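# Place bottles on ledges matching their cap colours

## Task

Put every bottle upright on the wall ledge whose label strip has the same colour as that bottle's cap, with the bottle's entire base resting on the ledge.

## Robot and tools

Robot: two seven-joint arms, left_arm and right_arm, each ending in a two-finger gripper. Left_arm sits on the +y side. The names do not match left or right in the camera pictures. Equal joint values on both arms give mirror-image postures.

Frame: all positions and orientations use one scene frame. Its origin is on the plane z = 0, under the point midway between the two arm bases, which sit 0.70 m above it. +x points forward, the way both arms face, and +z points up. Lengths are in metres. Orientations are quaternions written w first (qw, qx, qy, qz). Reported hand positions and orientations can be off by a few centimetres, more at long reach.

Gripper axes: the fingers point along the gripper's +z and close along its y. end_effector_position is the point between the pads when the fingers are shut, just under 1 cm behind the tips. Closing pushes the tips about 17 mm further along +z, mostly while the pads are still more than 70 mm apart. Opening is a number from -1 (closed) to +1 (fully open, 0.145 m). A full close takes at least about 0.5 s.

The 16-number row is used by both motion tools. It is one flat list covering both arms: left_arm's x, y, z, qw, qx, qy, qz, opening, then the same eight for right_arm. x, y, z and the quaternion are an absolute target pose for that gripper's end_effector_position and orientation in the scene frame. They are not offsets. Send all 16 numbers even if only one arm should move. To hold an arm still, repeat the pose it reported just before it stopped, plus the opening it should keep. To keep an orientation, send the same target quaternion every time rather than the drifted measured one. Each step, the controller clips the commanded orientation to within 32 degrees of the measured one. A big wrist turn can also swing the elbow.

execute_actions(actions, cameras): actions is a list of actions. Each action is a list of up to 15 rows, and each row is one 1/30 s control step. A short action repeats its last row to fill 15 steps. An action is rejected for both arms if any target lies more than 0.6 m from that gripper's current position along any of the gripper's own axes. A malformed action rejects the whole call. A call whose first action fails this check against the last reported state is also rejected. An empty actions list returns the full state and all camera images.

move(target, speed, blend, opening_speed, grip_force, blocking, cameras): drives each gripper in a straight line from its Hand target to the target pose, which can be one row or a list of up to 15 rows. It has no 0.6 m limit.
- speed: m/s, 0.002 to 1.1, default 0.25. Turning is capped at twice that value in rad/s. Give one value, or one per target.
- blend: metres of corner rounding at intermediate targets. 0 means stop at each one.
- opening_speed: per second on the -1..1 scale, at least 0.2.
- grip_force: newtons per finger pad, 3 to 10. Give one value or one per arm. It stays set until changed.
- blocking=false returns after about 0.5 s while the motion continues. A new move replaces the running one.
The whole move is capped at 10 s. Paths do not steer around obstacles or the other arm. The hand lags and can overshoot speed, especially with the arm nearly straight. A changed opening on the first target causes a pause only if the target is within 3 mm of the gripper. Openings on later targets apply on arrival, once everything is at rest. The result adds a move: line giving how the move ended: done (within 3 mm and 2 degrees), off_target, moving, held or fault. It also shows limits such as paced (pose clipped) or held (steps withheld). done does not prove contact or the absence of contact.

wait(seconds, cameras): 0 to 10 s. Arms keep their last command, and a running move continues. stop(cameras): brakes the running move, which needs some stopping distance. zoom_image(camera, region): camera is cam_high or cam_low. region is [x0, y0, x1, y1] in image pixels, at most 504 by 504, taken from the latest image. read_manual(section): licence texts only. finished_scene(scene): ends the current scene, given its number. It cannot be undone, and the goal must stay met without the robot.

Results: for each arm you get end_effector_position, end_effector_quat_wxyz, Hand target (where the arm is headed next), Joint positions (the last value is the finger opening in metres), joint velocities, and Joint torques. Torques include the arm's own weight. Numbers 3 and 4 wrap at ±28 N m. grip_measured is the measured opening on the -1..1 scale. Tool commands shows the current opening commands, and a 0 sent there is a real command. Motor temperatures are also listed. MOTOR HOT appears at 85 °C. At 100 °C an OVER-TEMPERATURE FAULT stops the arm for 30 to 60 s or longer. Holding loads, stretched postures and pushing at unreachable poses all add heat. Calls that run actions also list positions at some steps. Cameras are cam_high and cam_low, both 896x504, and their calibration is supplied.

Gripping: to hold an object, command an opening clearly below grip_measured. A lower value squeezes harder, up to about 10 N per pad. Closing fast can press too hard.

Avoid: contact or presses between the two arms, including one gripper closing on the other's fingers. The clearance check does not catch gripper-to-gripper contact. Also avoid dropping bottles, releasing them while they still move, fast impacts, hard pushes against the wall, ledge or table, knocking anything out of the work area, and letting anything fall far. Move slowly near contact, and do not aim far past a contact point. Loose objects may occasionally be nudged by outside pushes.

Each tool is called after "Request:" by a JSON object that holds its "name" and its "arguments".

## Session

Request:
{"name": "execute_actions", "arguments": {"actions": []}}

Scene clock: 0.00 s.
left_arm: end_effector_position=(+0.3554, +0.1334, +0.3763) grip_measured=+1.00 end_effector_quat_wxyz=(-0.040, -0.585, +0.680, -0.440) | right_arm: end_effector_position=(+0.4020, -0.0846, +0.4120) grip_measured=+1.00 end_effector_quat_wxyz=(+0.172, +0.783, +0.024, +0.598)
Joint positions: left_arm=[0.476 0.652 -0.724 1.144 -0.177 -0.294 0.656 0.145] | right_arm=[0.249 -0.096 -0.415 1.14 -0.092 0.203 -0.635 0.145]
Joint velocities: within noise
Joint torques (N m): no reading
Motor temperatures (°C): left_arm=[23 20 24 22 21 24 21] | right_arm=[21 23 24 21 21 21 22]
Hand target: left_arm +0.3554, +0.1334, +0.3763; -0.040, -0.585, +0.680, -0.440 | right_arm +0.4020, -0.0846, +0.4120; +0.172, +0.783, +0.024, +0.598
Tool commands: left_gripper/opening=+1.0 right_gripper/opening=+1.0

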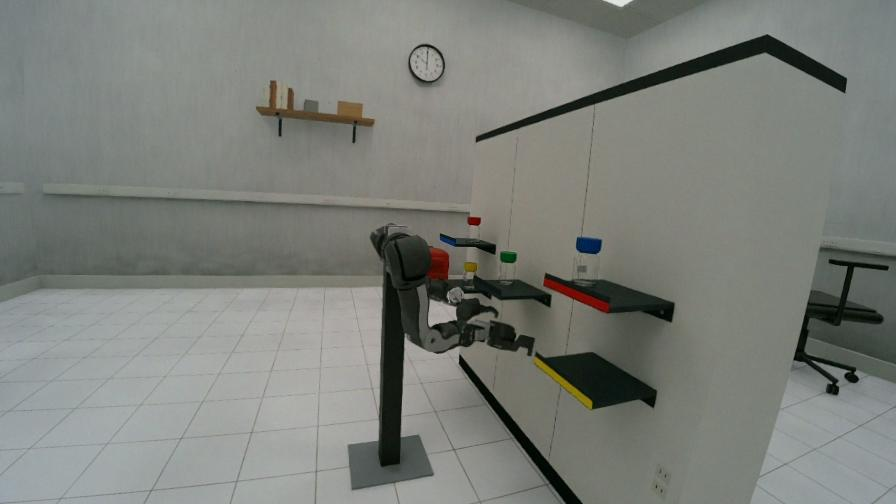

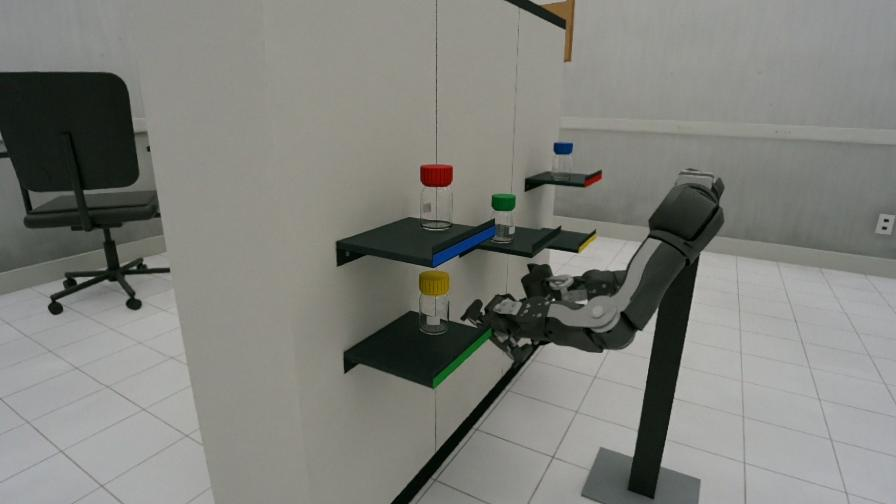

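Request:
{"name": "zoom_image", "arguments": {"camera": "cam_low", "region": [320, 130, 640, 400]}}

Request:
{"name": "zoom_image", "arguments": {"camera": "cam_high", "region": [380, 200, 680, 420]}}

Request:
{"name": "zoom_image", "arguments": {"camera": "cam_high", "region": [430, 205, 560, 310]}}

Request:
{"name": "zoom_image", "arguments": {"camera": "cam_low", "region": [430, 130, 620, 280]}}

Scaled by 1.575 from the camera's 896x504 image, which has a finer 1280x720 frame.

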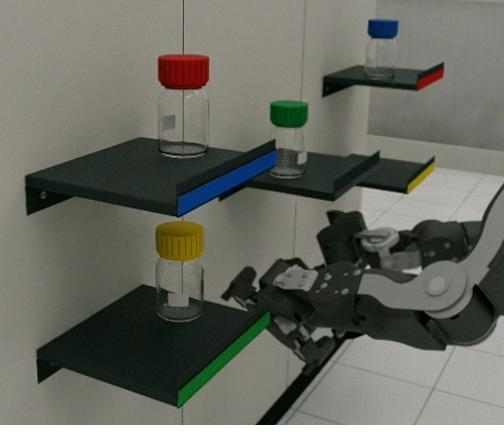

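Scaled by 1.680 from the camera's 896x504 image, which has a finer 1280x720 frame.

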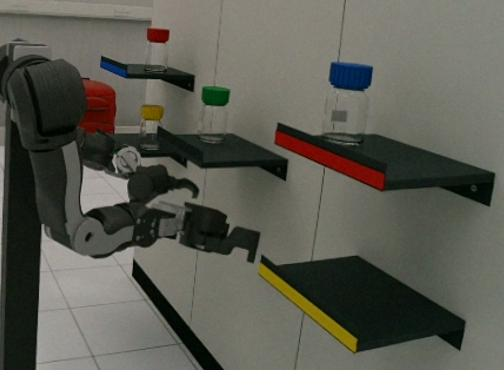

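Scaled by 3.877 from the camera's 896x504 image, which has a finer 1280x720 frame.

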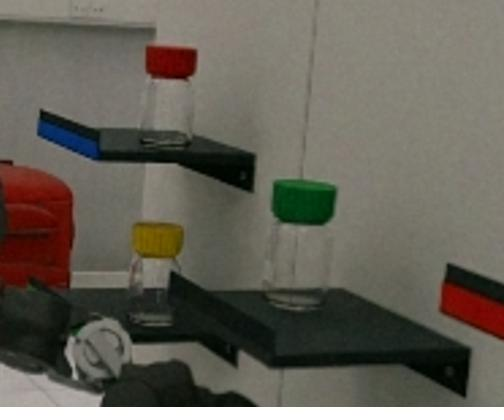

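Scaled by 2.653 from the camera's 896x504 image, which has a finer 1280x720 frame.

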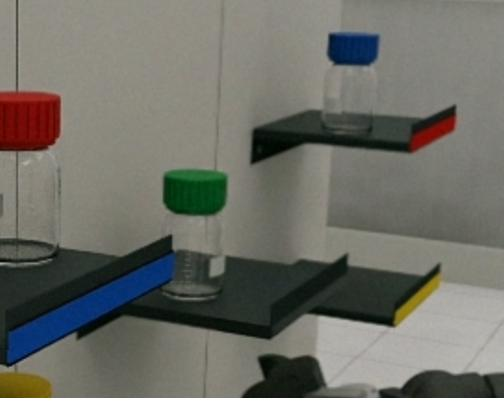

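Request:
{"name": "move", "arguments": {"target": [[0.25,0.16,0.40,0.04,0.585,-0.68,0.44,1,0.27,-0.16,0.42,0.172,0.783,0.024,0.598,1],[0.22,0.16,0.62,0,0.777,0,0.629,0.5,0.24,-0.28,0.58,0,0.777,0,0.629,0.5]], "speed": 0.2, "blend": [0.03,0], "cameras": ["all"]}}

Scene clock: 172.77 s.
left_arm: end_effector_position=(+0.2199, +0.1599, +0.6197) grip_measured=+0.50 end_effector_quat_wxyz=(+0.061, +0.573, -0.049, +0.816) | right_arm: end_effector_position=(+0.2399, -0.2797, +0.5799) grip_measured=+0.50 end_effector_quat_wxyz=(+0.001, +0.777, -0.001, +0.630)
Joint positions: left_arm=[-0.758 0.293 0.109 2.431 0.281 -0.248 0.006 0.112] | right_arm=[-0.919 0.696 0.743 2.337 0.991 0.299 -0.076 0.112]
Joint torques (N m): left_arm=[-0.01 0.78 -0.2 5.27 0.11 -0.48 -0.04] | right_arm=[-0.38 3.55 3.3 2.13 0.16 -0.43 0.18]
Hand target: left_arm +0.2203, +0.1601, +0.6195; +0.061, +0.574, -0.047, +0.815 | right_arm +0.2400, -0.2799, +0.5800; +0.000, +0.777, +0.000, +0.629
Off the commanded pose: left_arm 0.000 m, 33 deg; orientation clipped | right_arm 0.000 m, 0 deg.
joint sent to its limit (left arm) — joint 4 (elbow), upper limit, where the elbow is as bent as it goes. The joint targets are off in orientation, not in position.
move: off_target (left_arm); target 2's new opening was sent with left_arm's hand 0.000 m and 33 deg from that target; limits=paced

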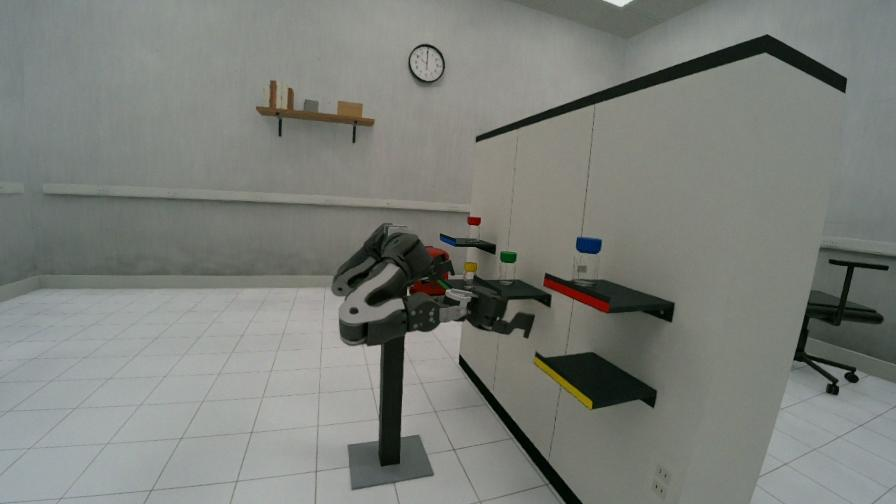

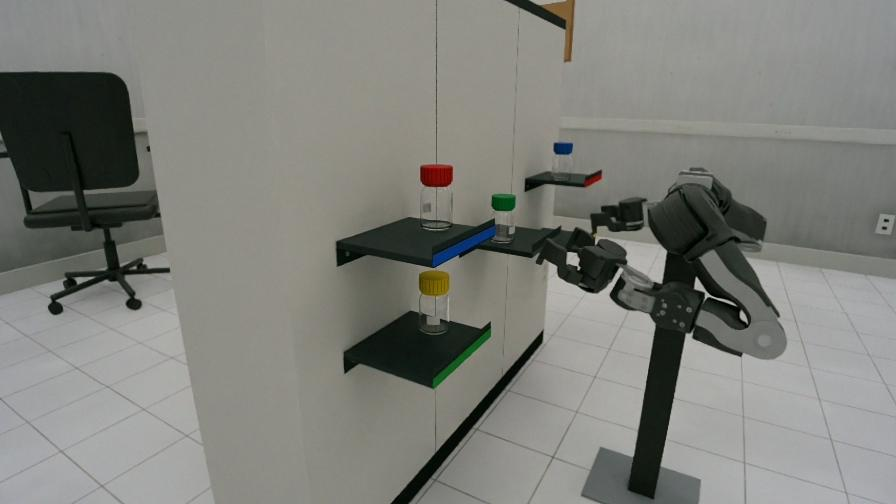

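Request:
{"name": "move", "arguments": {"target": [0.29,0.028,0.65,0,0.777,0,0.629,0.5,0.24,-0.28,0.58,0,0.777,0,0.629,0.5], "speed": 0.2, "cameras": ["all"]}}

Request:
{"name": "zoom_image", "arguments": {"camera": "cam_high", "region": [430, 205, 560, 310]}}

Request:
{"name": "zoom_image", "arguments": {"camera": "cam_low", "region": [430, 130, 620, 280]}}

Scene clock: 186.47 s.
left_arm: end_effector_position=(+0.2896, +0.0284, +0.6507) grip_measured=+0.50 end_effector_quat_wxyz=(+0.030, +0.696, +0.040, +0.717) | right_arm: end_effector_position=(+0.2399, -0.2797, +0.5799) grip_measured=+0.50 end_effector_quat_wxyz=(+0.001, +0.777, -0.001, +0.630)
Joint positions: left_arm=[0.1 -0.164 -0.764 2.258 0.002 0.781 -0.79 0.112] | right_arm=[-0.919 0.696 0.743 2.337 0.991 0.299 -0.076 0.112]
Joint torques (N m): left_arm=[4.21 -2.7 -0.98 2.76 -0.05 -0.43 -0.01] | right_arm=[-0.22 3.63 3.32 2.21 0.16 -0.4 0.18]
Hand target: left_arm +0.2900, +0.0280, +0.6498; +0.028, +0.697, +0.040, +0.716 | right_arm +0.2400, -0.2799, +0.5800; +0.000, +0.777, +0.000, +0.629
Off the commanded pose: left_arm 0.001 m, 15 deg | right_arm 0.000 m, 0 deg.
joint read past its limit (left arm) — joint 2 (shoulder roll), lower limit.
joint sent to its limit (left arm) — joint 2 (shoulder roll), lower limit; joint 6 (wrist pitch), upper limit. The joint targets are off in orientation, not in position.
move: off_target (left_arm)

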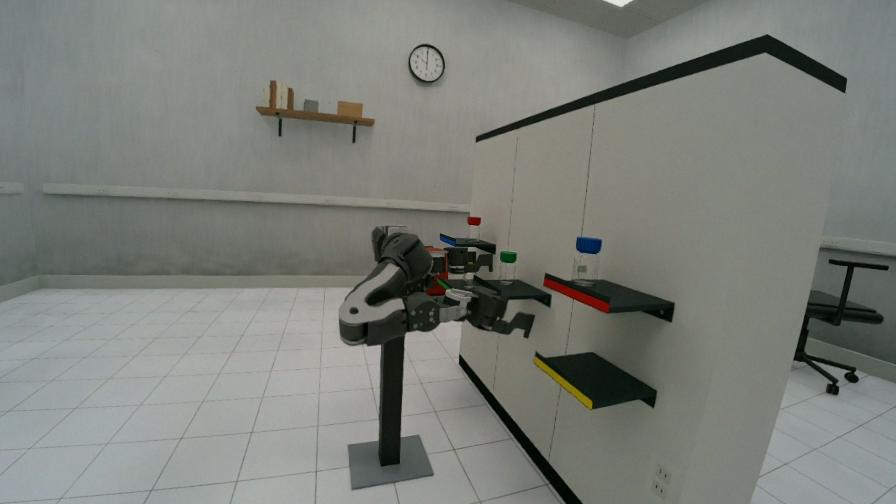

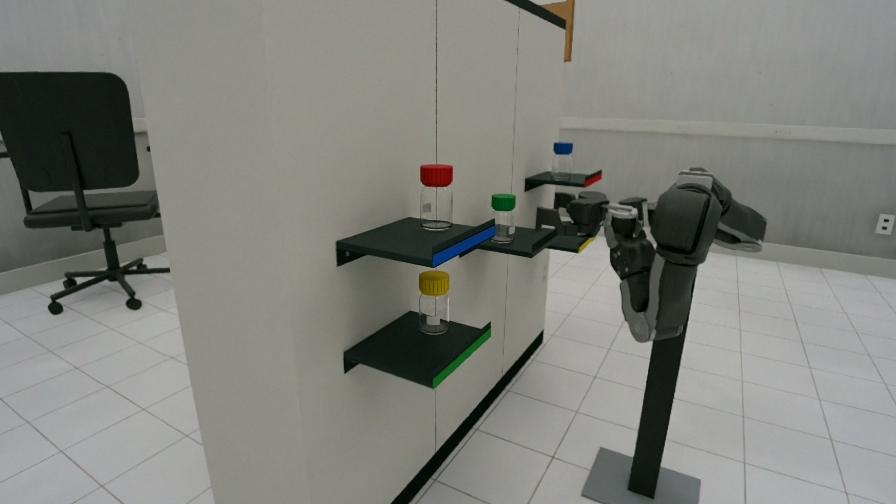

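Scaled by 3.877 from the camera's 896x504 image, which has a finer 1280x720 frame.

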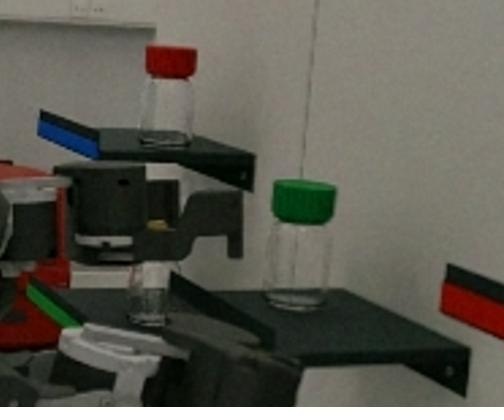

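Scaled by 2.653 from the camera's 896x504 image, which has a finer 1280x720 frame.

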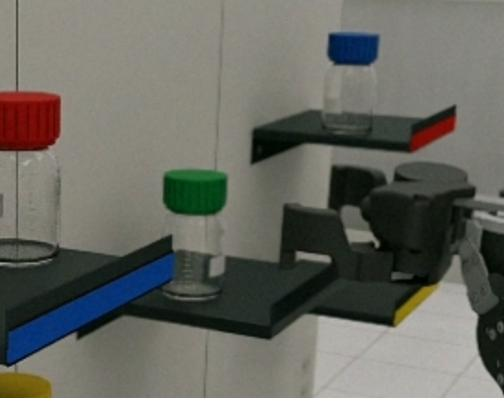

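Request:
{"name": "move", "arguments": {"target": [0.30,0.08,0.65,0.136,0.7586,-0.168,0.614,0.5,0.24,-0.28,0.58,0,0.777,0,0.629,0.5], "speed": 0.2}}

Request:
{"name": "move", "arguments": {"target": [0.36,0.052,0.65,0.136,0.7586,-0.168,0.614,0.5,0.24,-0.28,0.58,0,0.777,0,0.629,0.5], "speed": 0.1, "cameras": ["all"]}}

Request:
{"name": "zoom_image", "arguments": {"camera": "cam_high", "region": [430, 205, 560, 310]}}

Request:
{"name": "zoom_image", "arguments": {"camera": "cam_low", "region": [430, 130, 620, 280]}}

Scene clock: 212.93 s.
left_arm: end_effector_position=(+0.3000, +0.0810, +0.6501) grip_measured=+0.50 end_effector_quat_wxyz=(+0.133, +0.759, -0.167, +0.615) | right_arm: end_effector_position=(+0.2399, -0.2797, +0.5799) grip_measured=+0.50 end_effector_quat_wxyz=(+0.001, +0.777, -0.001, +0.630)
Joint positions: left_arm=[0.513 0.758 -0.463 2.412 1.383 0.782 -0.807 0.112] | right_arm=[-0.919 0.696 0.743 2.337 0.991 0.299 -0.076 0.112]
Joint torques (N m): left_arm=[5.63 1.67 1.58 1.55 -0.09 -0.48 0.25] | right_arm=[-0.36 3.34 3.37 2.18 0.13 -0.4 0.17]
Hand target: left_arm +0.3000, +0.0801, +0.6500; +0.136, +0.759, -0.168, +0.614 | right_arm +0.2400, -0.2799, +0.5800; +0.000, +0.777, +0.000, +0.629
Off the commanded pose: left_arm 0.001 m, 0 deg | right_arm 0.000 m, 0 deg.
move: done

Scene clock: 213.97 s.
left_arm: end_effector_position=(+0.3603, +0.0531, +0.6505) grip_measured=+0.50 end_effector_quat_wxyz=(+0.134, +0.759, -0.166, +0.615) | right_arm: end_effector_position=(+0.2399, -0.2797, +0.5799) grip_measured=+0.50 end_effector_quat_wxyz=(+0.001, +0.777, -0.001, +0.630)
Joint positions: left_arm=[0.753 0.578 -0.652 2.093 1.259 0.767 -0.721 0.112] | right_arm=[-0.919 0.696 0.743 2.337 0.991 0.299 -0.076 0.112]
Joint torques (N m): left_arm=[7.27 0.86 1.68 2.3 -0.15 -0.58 0.24] | right_arm=[-0.33 3.52 3.36 2.14 0.15 -0.4 0.15]
Hand target: left_arm +0.3600, +0.0519, +0.6499; +0.136, +0.759, -0.168, +0.614 | right_arm +0.2400, -0.2799, +0.5800; +0.000, +0.777, +0.000, +0.629
Off the commanded pose: left_arm 0.001 m, 0 deg | right_arm 0.000 m, 0 deg.
move: done

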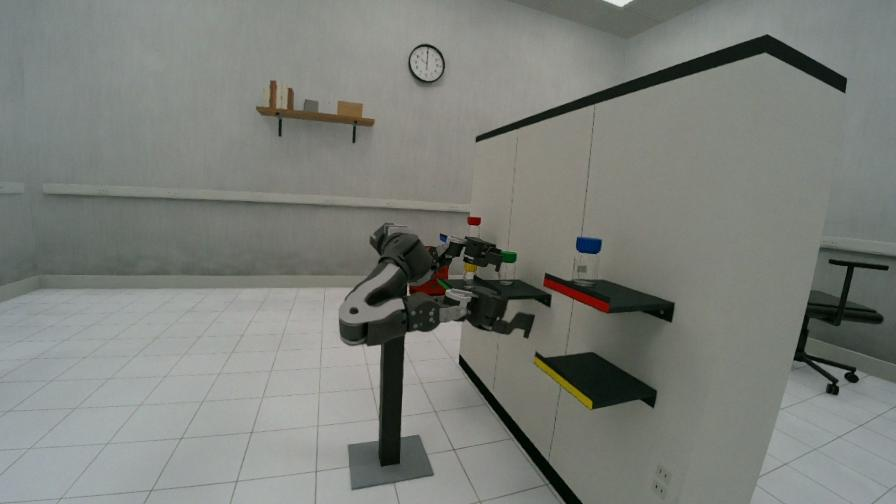

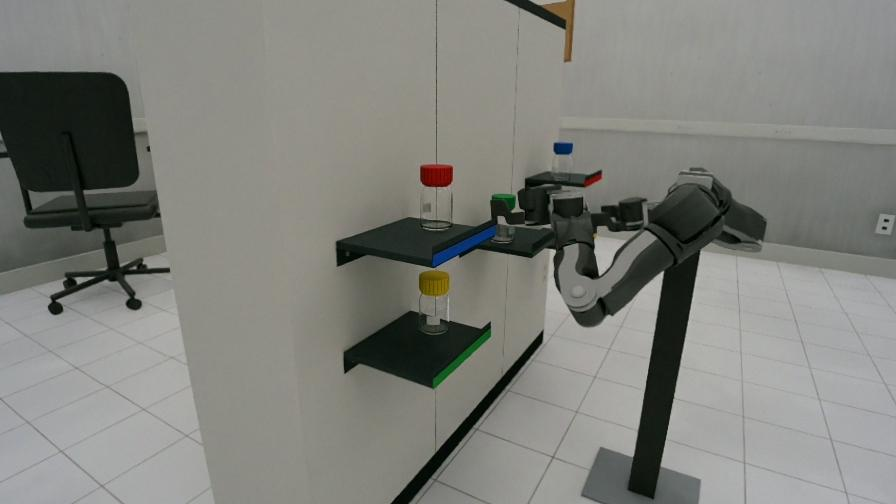

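Scaled by 3.877 from the camera's 896x504 image, which has a finer 1280x720 frame.

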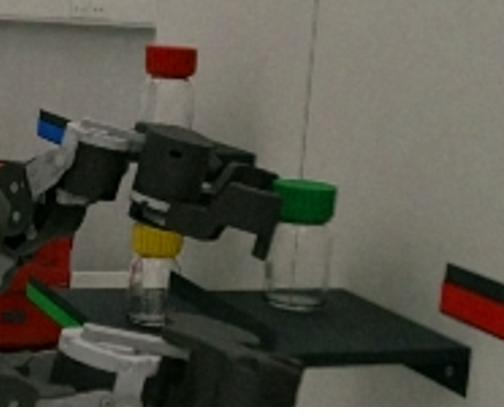

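Scaled by 2.653 from the camera's 896x504 image, which has a finer 1280x720 frame.

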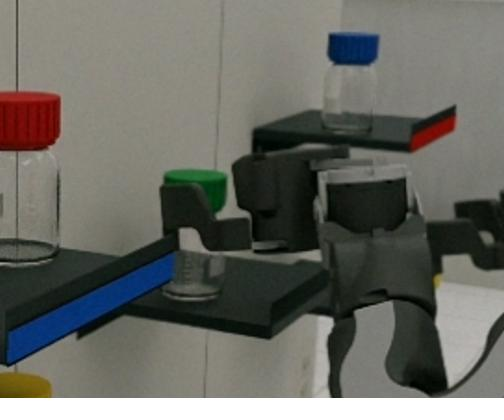

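Request:
{"name": "move", "arguments": {"target": [0.408,0.030,0.65,0.136,0.7586,-0.168,0.614,0.5,0.24,-0.28,0.58,0,0.777,0,0.629,0.5], "speed": 0.06, "cameras": ["all"]}}

Request:
{"name": "zoom_image", "arguments": {"camera": "cam_high", "region": [430, 205, 560, 310]}}

Request:
{"name": "zoom_image", "arguments": {"camera": "cam_low", "region": [430, 130, 620, 280]}}

Scene clock: 222.97 s.
left_arm: end_effector_position=(+0.4083, +0.0315, +0.6511) grip_measured=+0.50 end_effector_quat_wxyz=(+0.134, +0.759, -0.166, +0.615) | right_arm: end_effector_position=(+0.2399, -0.2797, +0.5799) grip_measured=+0.50 end_effector_quat_wxyz=(+0.001, +0.777, -0.001, +0.630)
Joint positions: left_arm=[0.903 0.448 -0.749 1.81 1.157 0.716 -0.603 0.112] | right_arm=[-0.919 0.696 0.743 2.337 0.991 0.299 -0.076 0.112]
Joint torques (N m): left_arm=[8.82 0.12 1.78 2.32 -0.12 -0.61 0.25] | right_arm=[-0.28 3.52 3.32 2.09 0.15 -0.39 0.15]
Hand target: left_arm +0.4080, +0.0301, +0.6500; +0.136, +0.759, -0.168, +0.614 | right_arm +0.2400, -0.2799, +0.5800; +0.000, +0.777, +0.000, +0.629
Off the commanded pose: left_arm 0.002 m, 0 deg | right_arm 0.000 m, 0 deg.
move: done

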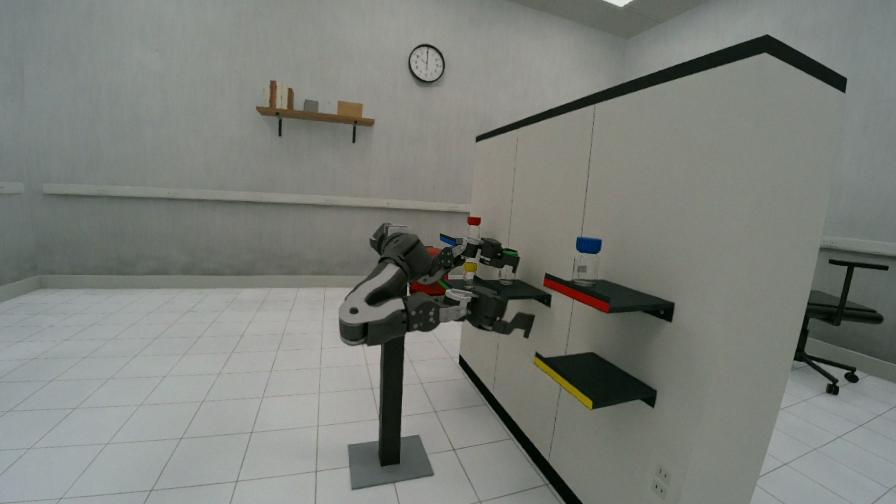

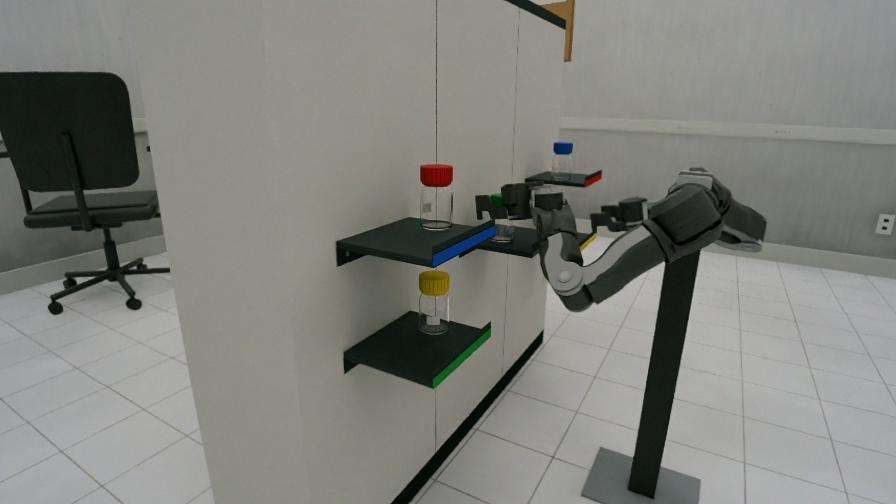

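Scaled by 3.877 from the camera's 896x504 image, which has a finer 1280x720 frame.

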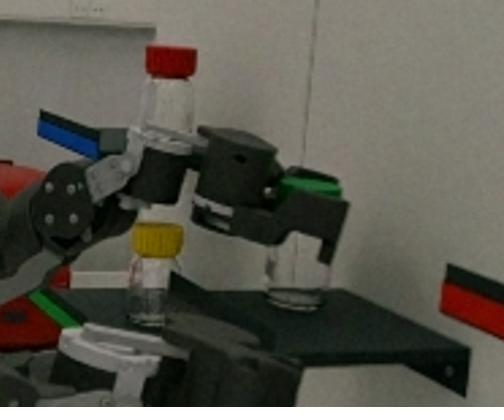

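Scaled by 2.653 from the camera's 896x504 image, which has a finer 1280x720 frame.

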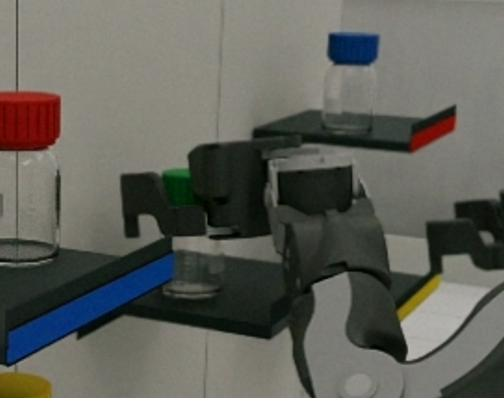

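Request:
{"name": "move", "arguments": {"target": [0.408,0.030,0.65,0.136,0.7586,-0.168,0.614,-0.5,0.24,-0.28,0.58,0,0.777,0,0.629,0.5], "speed": 0.06, "opening_speed": 0.5, "grip_force": 7, "cameras": ["all"]}}

Request:
{"name": "zoom_image", "arguments": {"camera": "cam_high", "region": [430, 205, 560, 310]}}

Request:
{"name": "zoom_image", "arguments": {"camera": "cam_low", "region": [430, 130, 620, 280]}}

Scene clock: 238.60 s.
left_arm: end_effector_position=(+0.4083, +0.0315, +0.6513) grip_measured=-0.50 end_effector_quat_wxyz=(+0.134, +0.758, -0.166, +0.616) | right_arm: end_effector_position=(+0.2399, -0.2797, +0.5799) grip_measured=+0.50 end_effector_quat_wxyz=(+0.001, +0.777, -0.001, +0.630)
Joint positions: left_arm=[0.903 0.448 -0.749 1.81 1.154 0.715 -0.601 0.038] | right_arm=[-0.919 0.696 0.743 2.337 0.991 0.299 -0.076 0.112]
Joint torques (N m): left_arm=[8.74 -0.15 1.92 2.33 -0.09 -0.58 0.23] | right_arm=[-0.41 3.49 3.41 2.17 0.15 -0.41 0.17]
Motor temperatures (°C): left_arm=[28 21 24 22 21 24 21] | right_arm=[21 23 24 21 20 20 21]
Hand target: left_arm +0.4080, +0.0300, +0.6501; +0.136, +0.759, -0.168, +0.614 | right_arm +0.2400, -0.2799, +0.5800; +0.000, +0.777, +0.000, +0.629
Off the commanded pose: left_arm 0.002 m, 0 deg | right_arm 0.000 m, 0 deg.
grip_force (N): 7, 7
move: done

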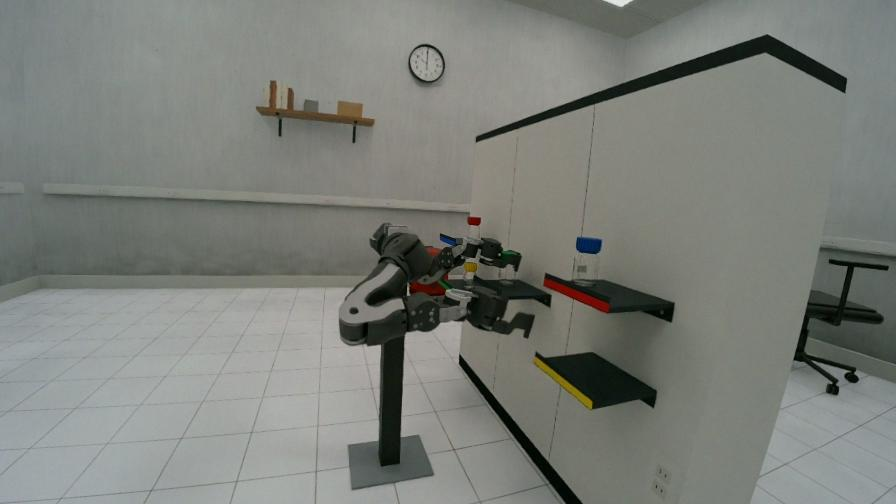

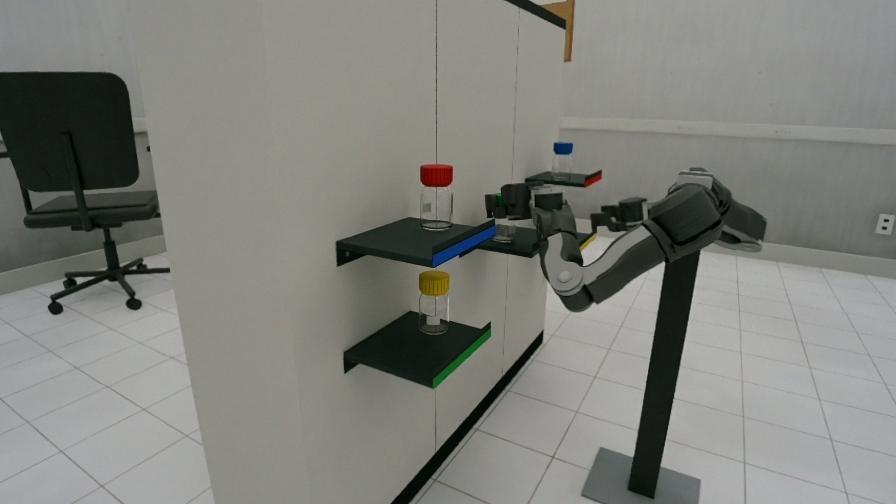

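Scaled by 3.877 from the camera's 896x504 image, which has a finer 1280x720 frame.

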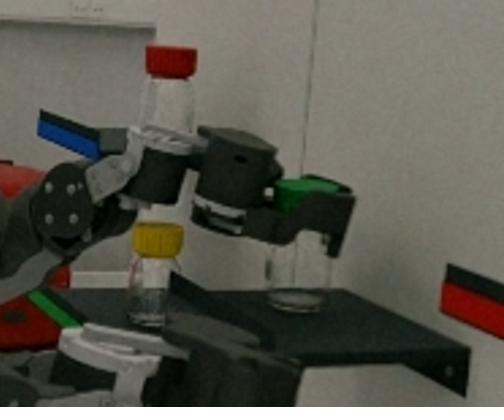

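Scaled by 2.653 from the camera's 896x504 image, which has a finer 1280x720 frame.

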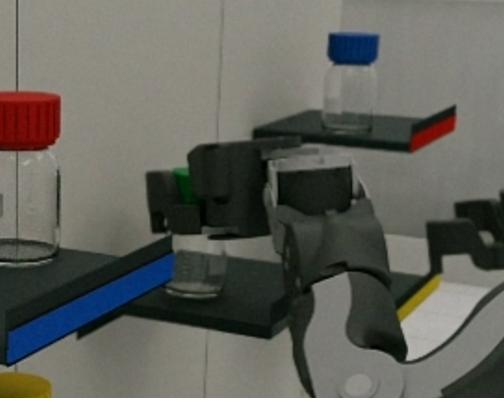

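Request:
{"name": "move", "arguments": {"target": [[0.408,0.030,0.65,0.136,0.7586,-0.168,0.614,0.3,0.24,-0.28,0.58,0,0.777,0,0.629,0.5],[0.39,0.0385,0.65,0.136,0.7586,-0.168,0.614,0.3,0.24,-0.28,0.58,0,0.777,0,0.629,0.5],[0.39,0.0385,0.65,0.136,0.7586,-0.168,0.614,-0.4,0.24,-0.28,0.58,0,0.777,0,0.629,0.5]], "speed": 0.06, "opening_speed": 0.5, "cameras": ["all"]}}

Request:
{"name": "zoom_image", "arguments": {"camera": "cam_high", "region": [430, 205, 560, 310]}}

Request:
{"name": "zoom_image", "arguments": {"camera": "cam_low", "region": [430, 130, 620, 280]}}

Scene clock: 261.93 s.
left_arm: end_effector_position=(+0.3905, +0.0387, +0.6510) grip_measured=-0.24 end_effector_quat_wxyz=(+0.135, +0.758, -0.168, +0.616) | right_arm: end_effector_position=(+0.2399, -0.2797, +0.5799) grip_measured=+0.50 end_effector_quat_wxyz=(+0.001, +0.777, -0.001, +0.630)
Joint positions: left_arm=[0.855 0.501 -0.725 1.917 1.195 0.731 -0.646 0.058] | right_arm=[-0.919 0.696 0.743 2.337 0.991 0.299 -0.076 0.112]
Joint torques (N m): left_arm=[7.71 0.59 2.48 2.85 0 -0.52 0.1] | right_arm=[-0.36 3.47 3.33 2.17 0.16 -0.4 0.17]
Hand target: left_arm +0.3900, +0.0385, +0.6500; +0.136, +0.759, -0.168, +0.614 | right_arm +0.2400, -0.2799, +0.5800; +0.000, +0.777, +0.000, +0.629
Off the commanded pose: left_arm 0.001 m, 0 deg | right_arm 0.000 m, 0 deg.
grip_force (N): 7, 7
move: done

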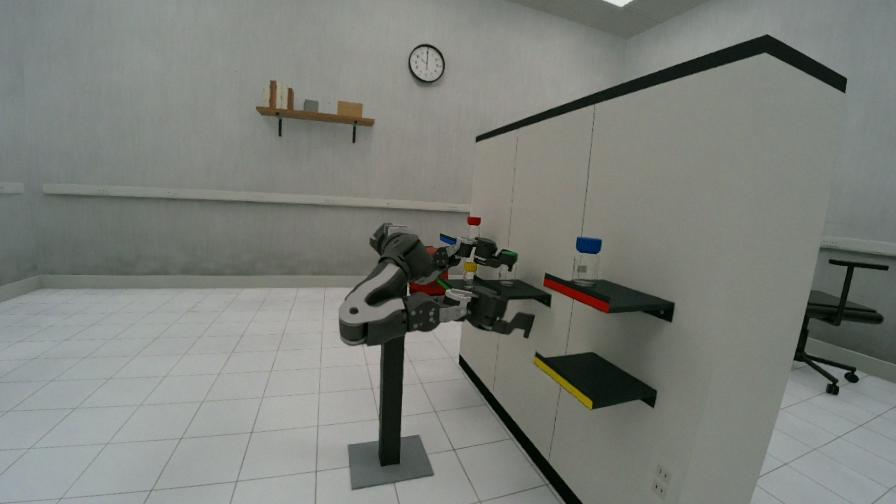

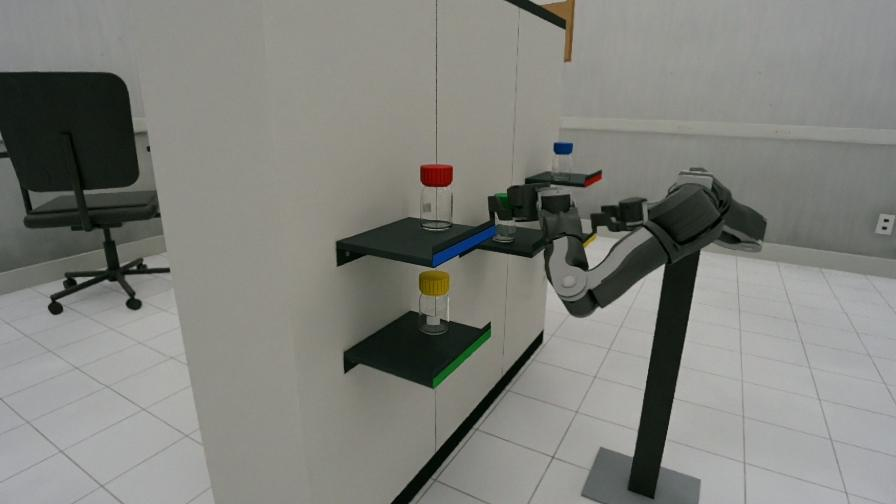

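Scaled by 3.877 from the camera's 896x504 image, which has a finer 1280x720 frame.

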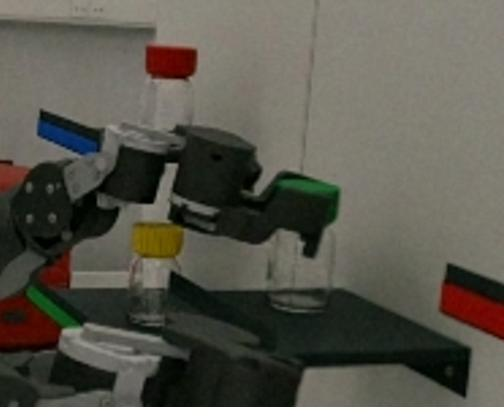

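Scaled by 2.653 from the camera's 896x504 image, which has a finer 1280x720 frame.

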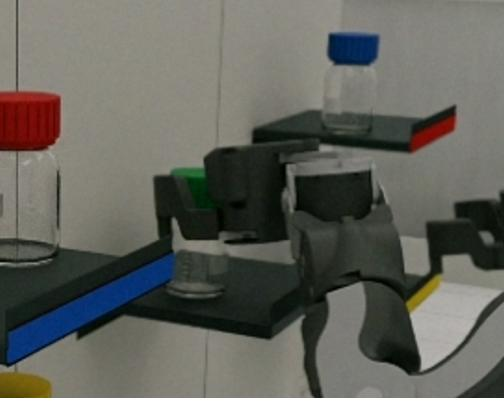

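Request:
{"name": "zoom_image", "arguments": {"camera": "cam_low", "region": [330, 290, 510, 400]}}

Request:
{"name": "zoom_image", "arguments": {"camera": "cam_high", "region": [520, 330, 680, 420]}}

Request:
{"name": "zoom_image", "arguments": {"camera": "cam_low", "region": [330, 190, 510, 300]}}

Scaled by 2.800 from the camera's 896x504 image, which has a finer 1280x720 frame.

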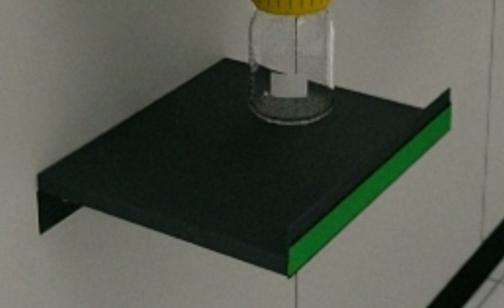

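Scaled by 3.150 from the camera's 896x504 image, which has a finer 1280x720 frame.

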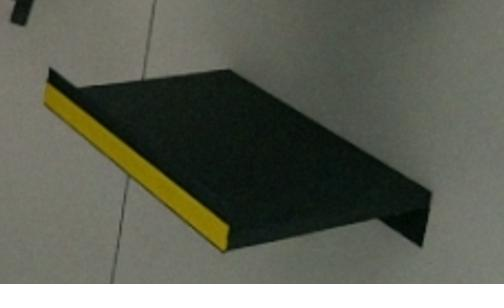

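Scaled by 2.800 from the camera's 896x504 image, which has a finer 1280x720 frame.

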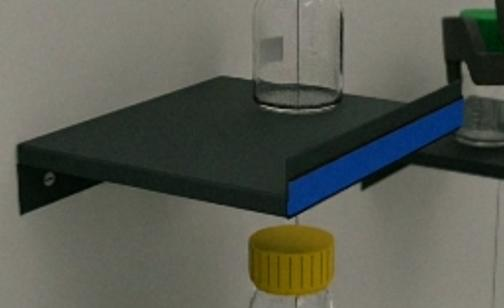

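Request:
{"name": "move", "arguments": {"target": [[0.39,0.0385,0.695,0.136,0.7586,-0.168,0.614,-0.45,0.24,-0.28,0.58,0,0.777,0,0.629,0.5],[0.27,0.095,0.695,0.136,0.7586,-0.168,0.614,-0.45,0.24,-0.28,0.58,0,0.777,0,0.629,0.5],[0.245,0.26,0.62,0.0,0.777,0,0.629,-0.45,0.24,-0.28,0.58,0,0.777,0,0.629,0.5],[0.24,0.43,0.585,0.0,0.777,0,0.629,-0.45,0.24,-0.28,0.58,0,0.777,0,0.629,0.5]], "speed": [0.08,0.12,0.15,0.15], "blend": [0.01,0.03,0.03,0], "cameras": ["all"]}}

Request:
{"name": "zoom_image", "arguments": {"camera": "cam_low", "region": [330, 140, 710, 400]}}

Scene clock: 319.30 s.
left_arm: end_effector_position=(+0.2389, +0.4317, +0.5824) grip_measured=-0.24 end_effector_quat_wxyz=(-0.002, +0.781, +0.005, +0.625) | right_arm: end_effector_position=(+0.2399, -0.2797, +0.5799) grip_measured=+0.50 end_effector_quat_wxyz=(+0.001, +0.777, -0.001, +0.630)
Joint positions: left_arm=[-0.772 0.841 1.025 1.633 0.959 0.314 0.572 0.058] | right_arm=[-0.919 0.696 0.743 2.337 0.991 0.299 -0.076 0.112]
Joint torques (N m): left_arm=[1.33 5.95 2.97 3.21 0.45 -0.76 0.24] | right_arm=[-0.41 3.36 3.22 2.17 0.16 -0.38 0.16]
Hand target: left_arm +0.2400, +0.4300, +0.5850; +0.000, +0.777, +0.000, +0.629 | right_arm +0.2400, -0.2799, +0.5800; +0.000, +0.777, +0.000, +0.629
Off the commanded pose: left_arm 0.003 m, 1 deg | right_arm 0.000 m, 0 deg.
grip_force (N): 7, 7
move: done

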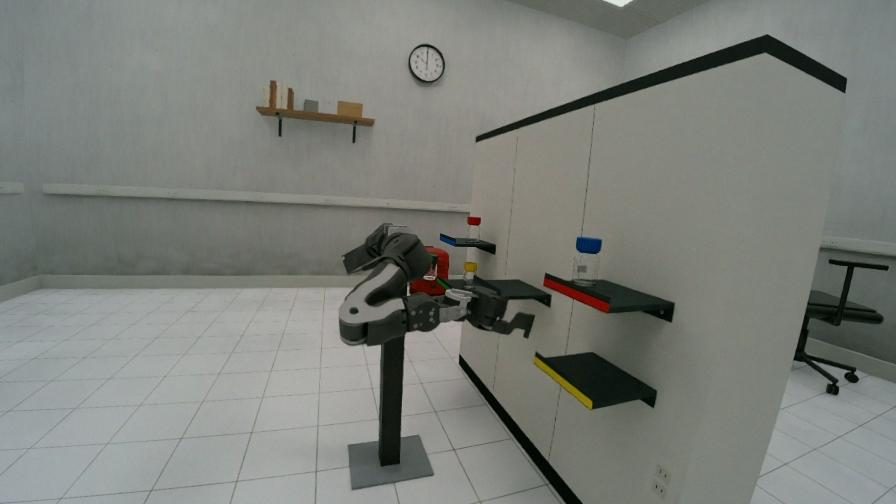

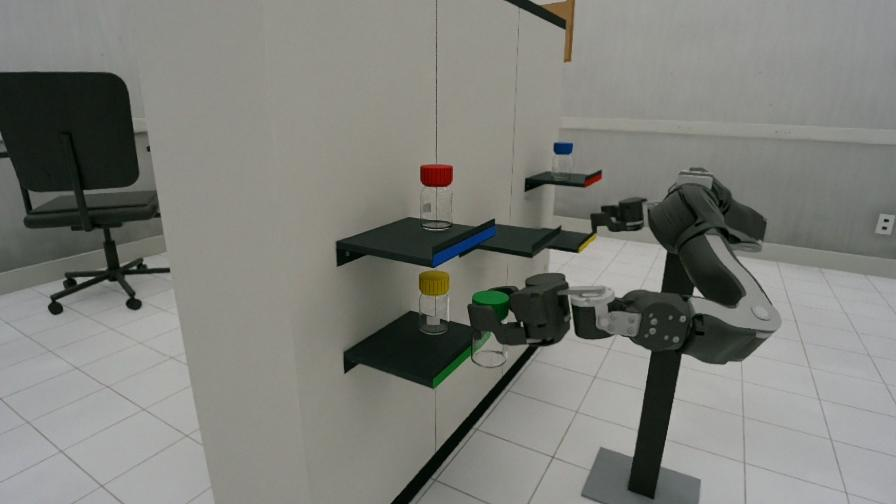

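Scaled by 1.326 from the camera's 896x504 image, which has a finer 1280x720 frame.

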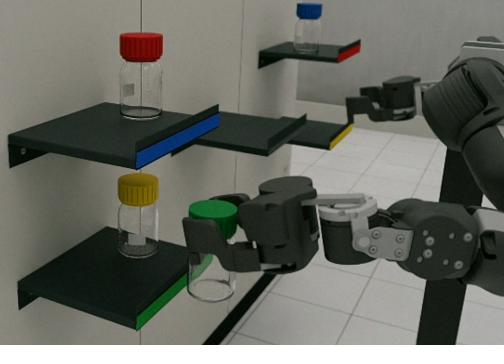

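Request:
{"name": "move", "arguments": {"target": [[0.24,0.43,0.594,0.0,0.777,0,0.629,-0.45,0.24,-0.28,0.58,0,0.777,0,0.629,0.5],[0.32,0.432,0.594,0.0,0.777,0,0.629,-0.45,0.24,-0.28,0.58,0,0.777,0,0.629,0.5]], "speed": [0.08,0.08], "blend": [0.005,0], "cameras": ["all"]}}

Request:
{"name": "zoom_image", "arguments": {"camera": "cam_low", "region": [330, 200, 580, 400]}}

Scene clock: 335.77 s.
left_arm: end_effector_position=(+0.3195, +0.4311, +0.5927) grip_measured=-0.24 end_effector_quat_wxyz=(+0.002, +0.779, -0.001, +0.626) | right_arm: end_effector_position=(+0.2399, -0.2797, +0.5799) grip_measured=+0.50 end_effector_quat_wxyz=(+0.001, +0.777, -0.001, +0.630)
Joint positions: left_arm=[-0.336 1.063 0.622 1.436 0.968 0.347 0.441 0.058] | right_arm=[-0.919 0.696 0.743 2.337 0.991 0.299 -0.076 0.112]
Joint torques (N m): left_arm=[4.39 7.82 2.73 2.37 0.41 -0.72 0.01] | right_arm=[-0.38 3.6 3.44 2.14 0.16 -0.4 0.17]
Hand target: left_arm +0.3199, +0.4320, +0.5939; +0.000, +0.777, +0.000, +0.629 | right_arm +0.2400, -0.2799, +0.5800; +0.000, +0.777, +0.000, +0.629
Off the commanded pose: left_arm 0.002 m, 0 deg | right_arm 0.000 m, 0 deg.
grip_force (N): 7, 7
move: done; blend cut to 0.0045 m at target 1

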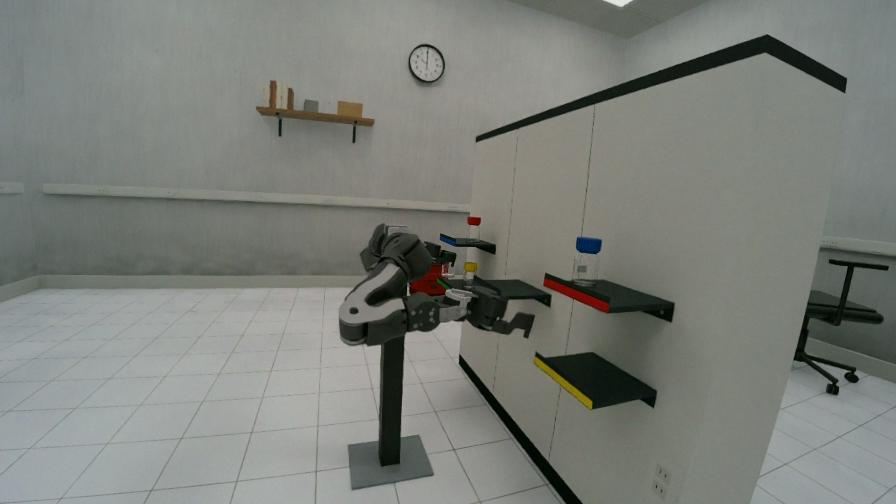

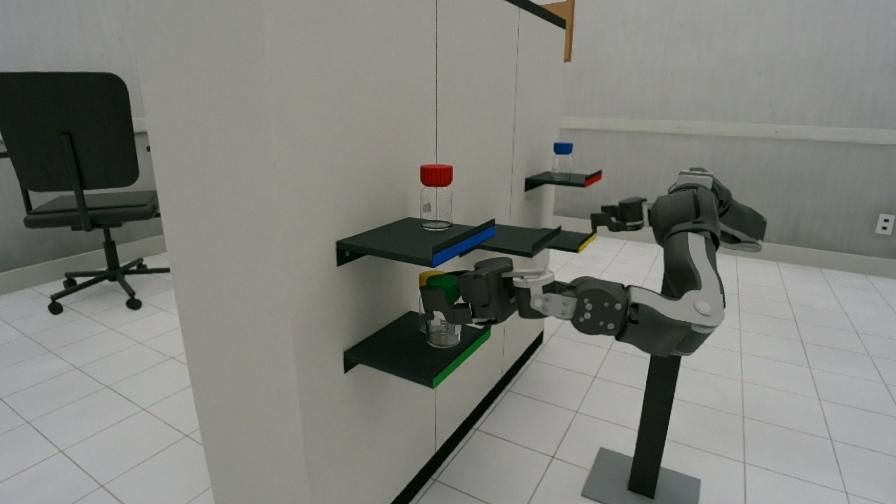

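Scaled by 2.016 from the camera's 896x504 image, which has a finer 1280x720 frame.

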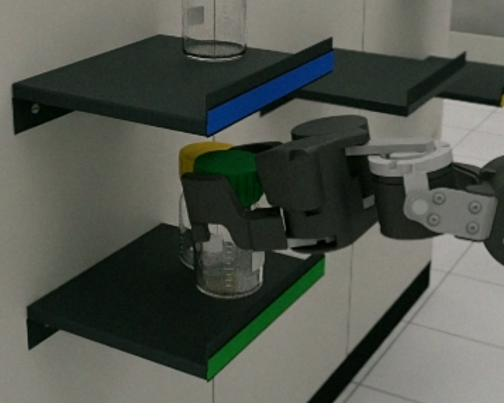

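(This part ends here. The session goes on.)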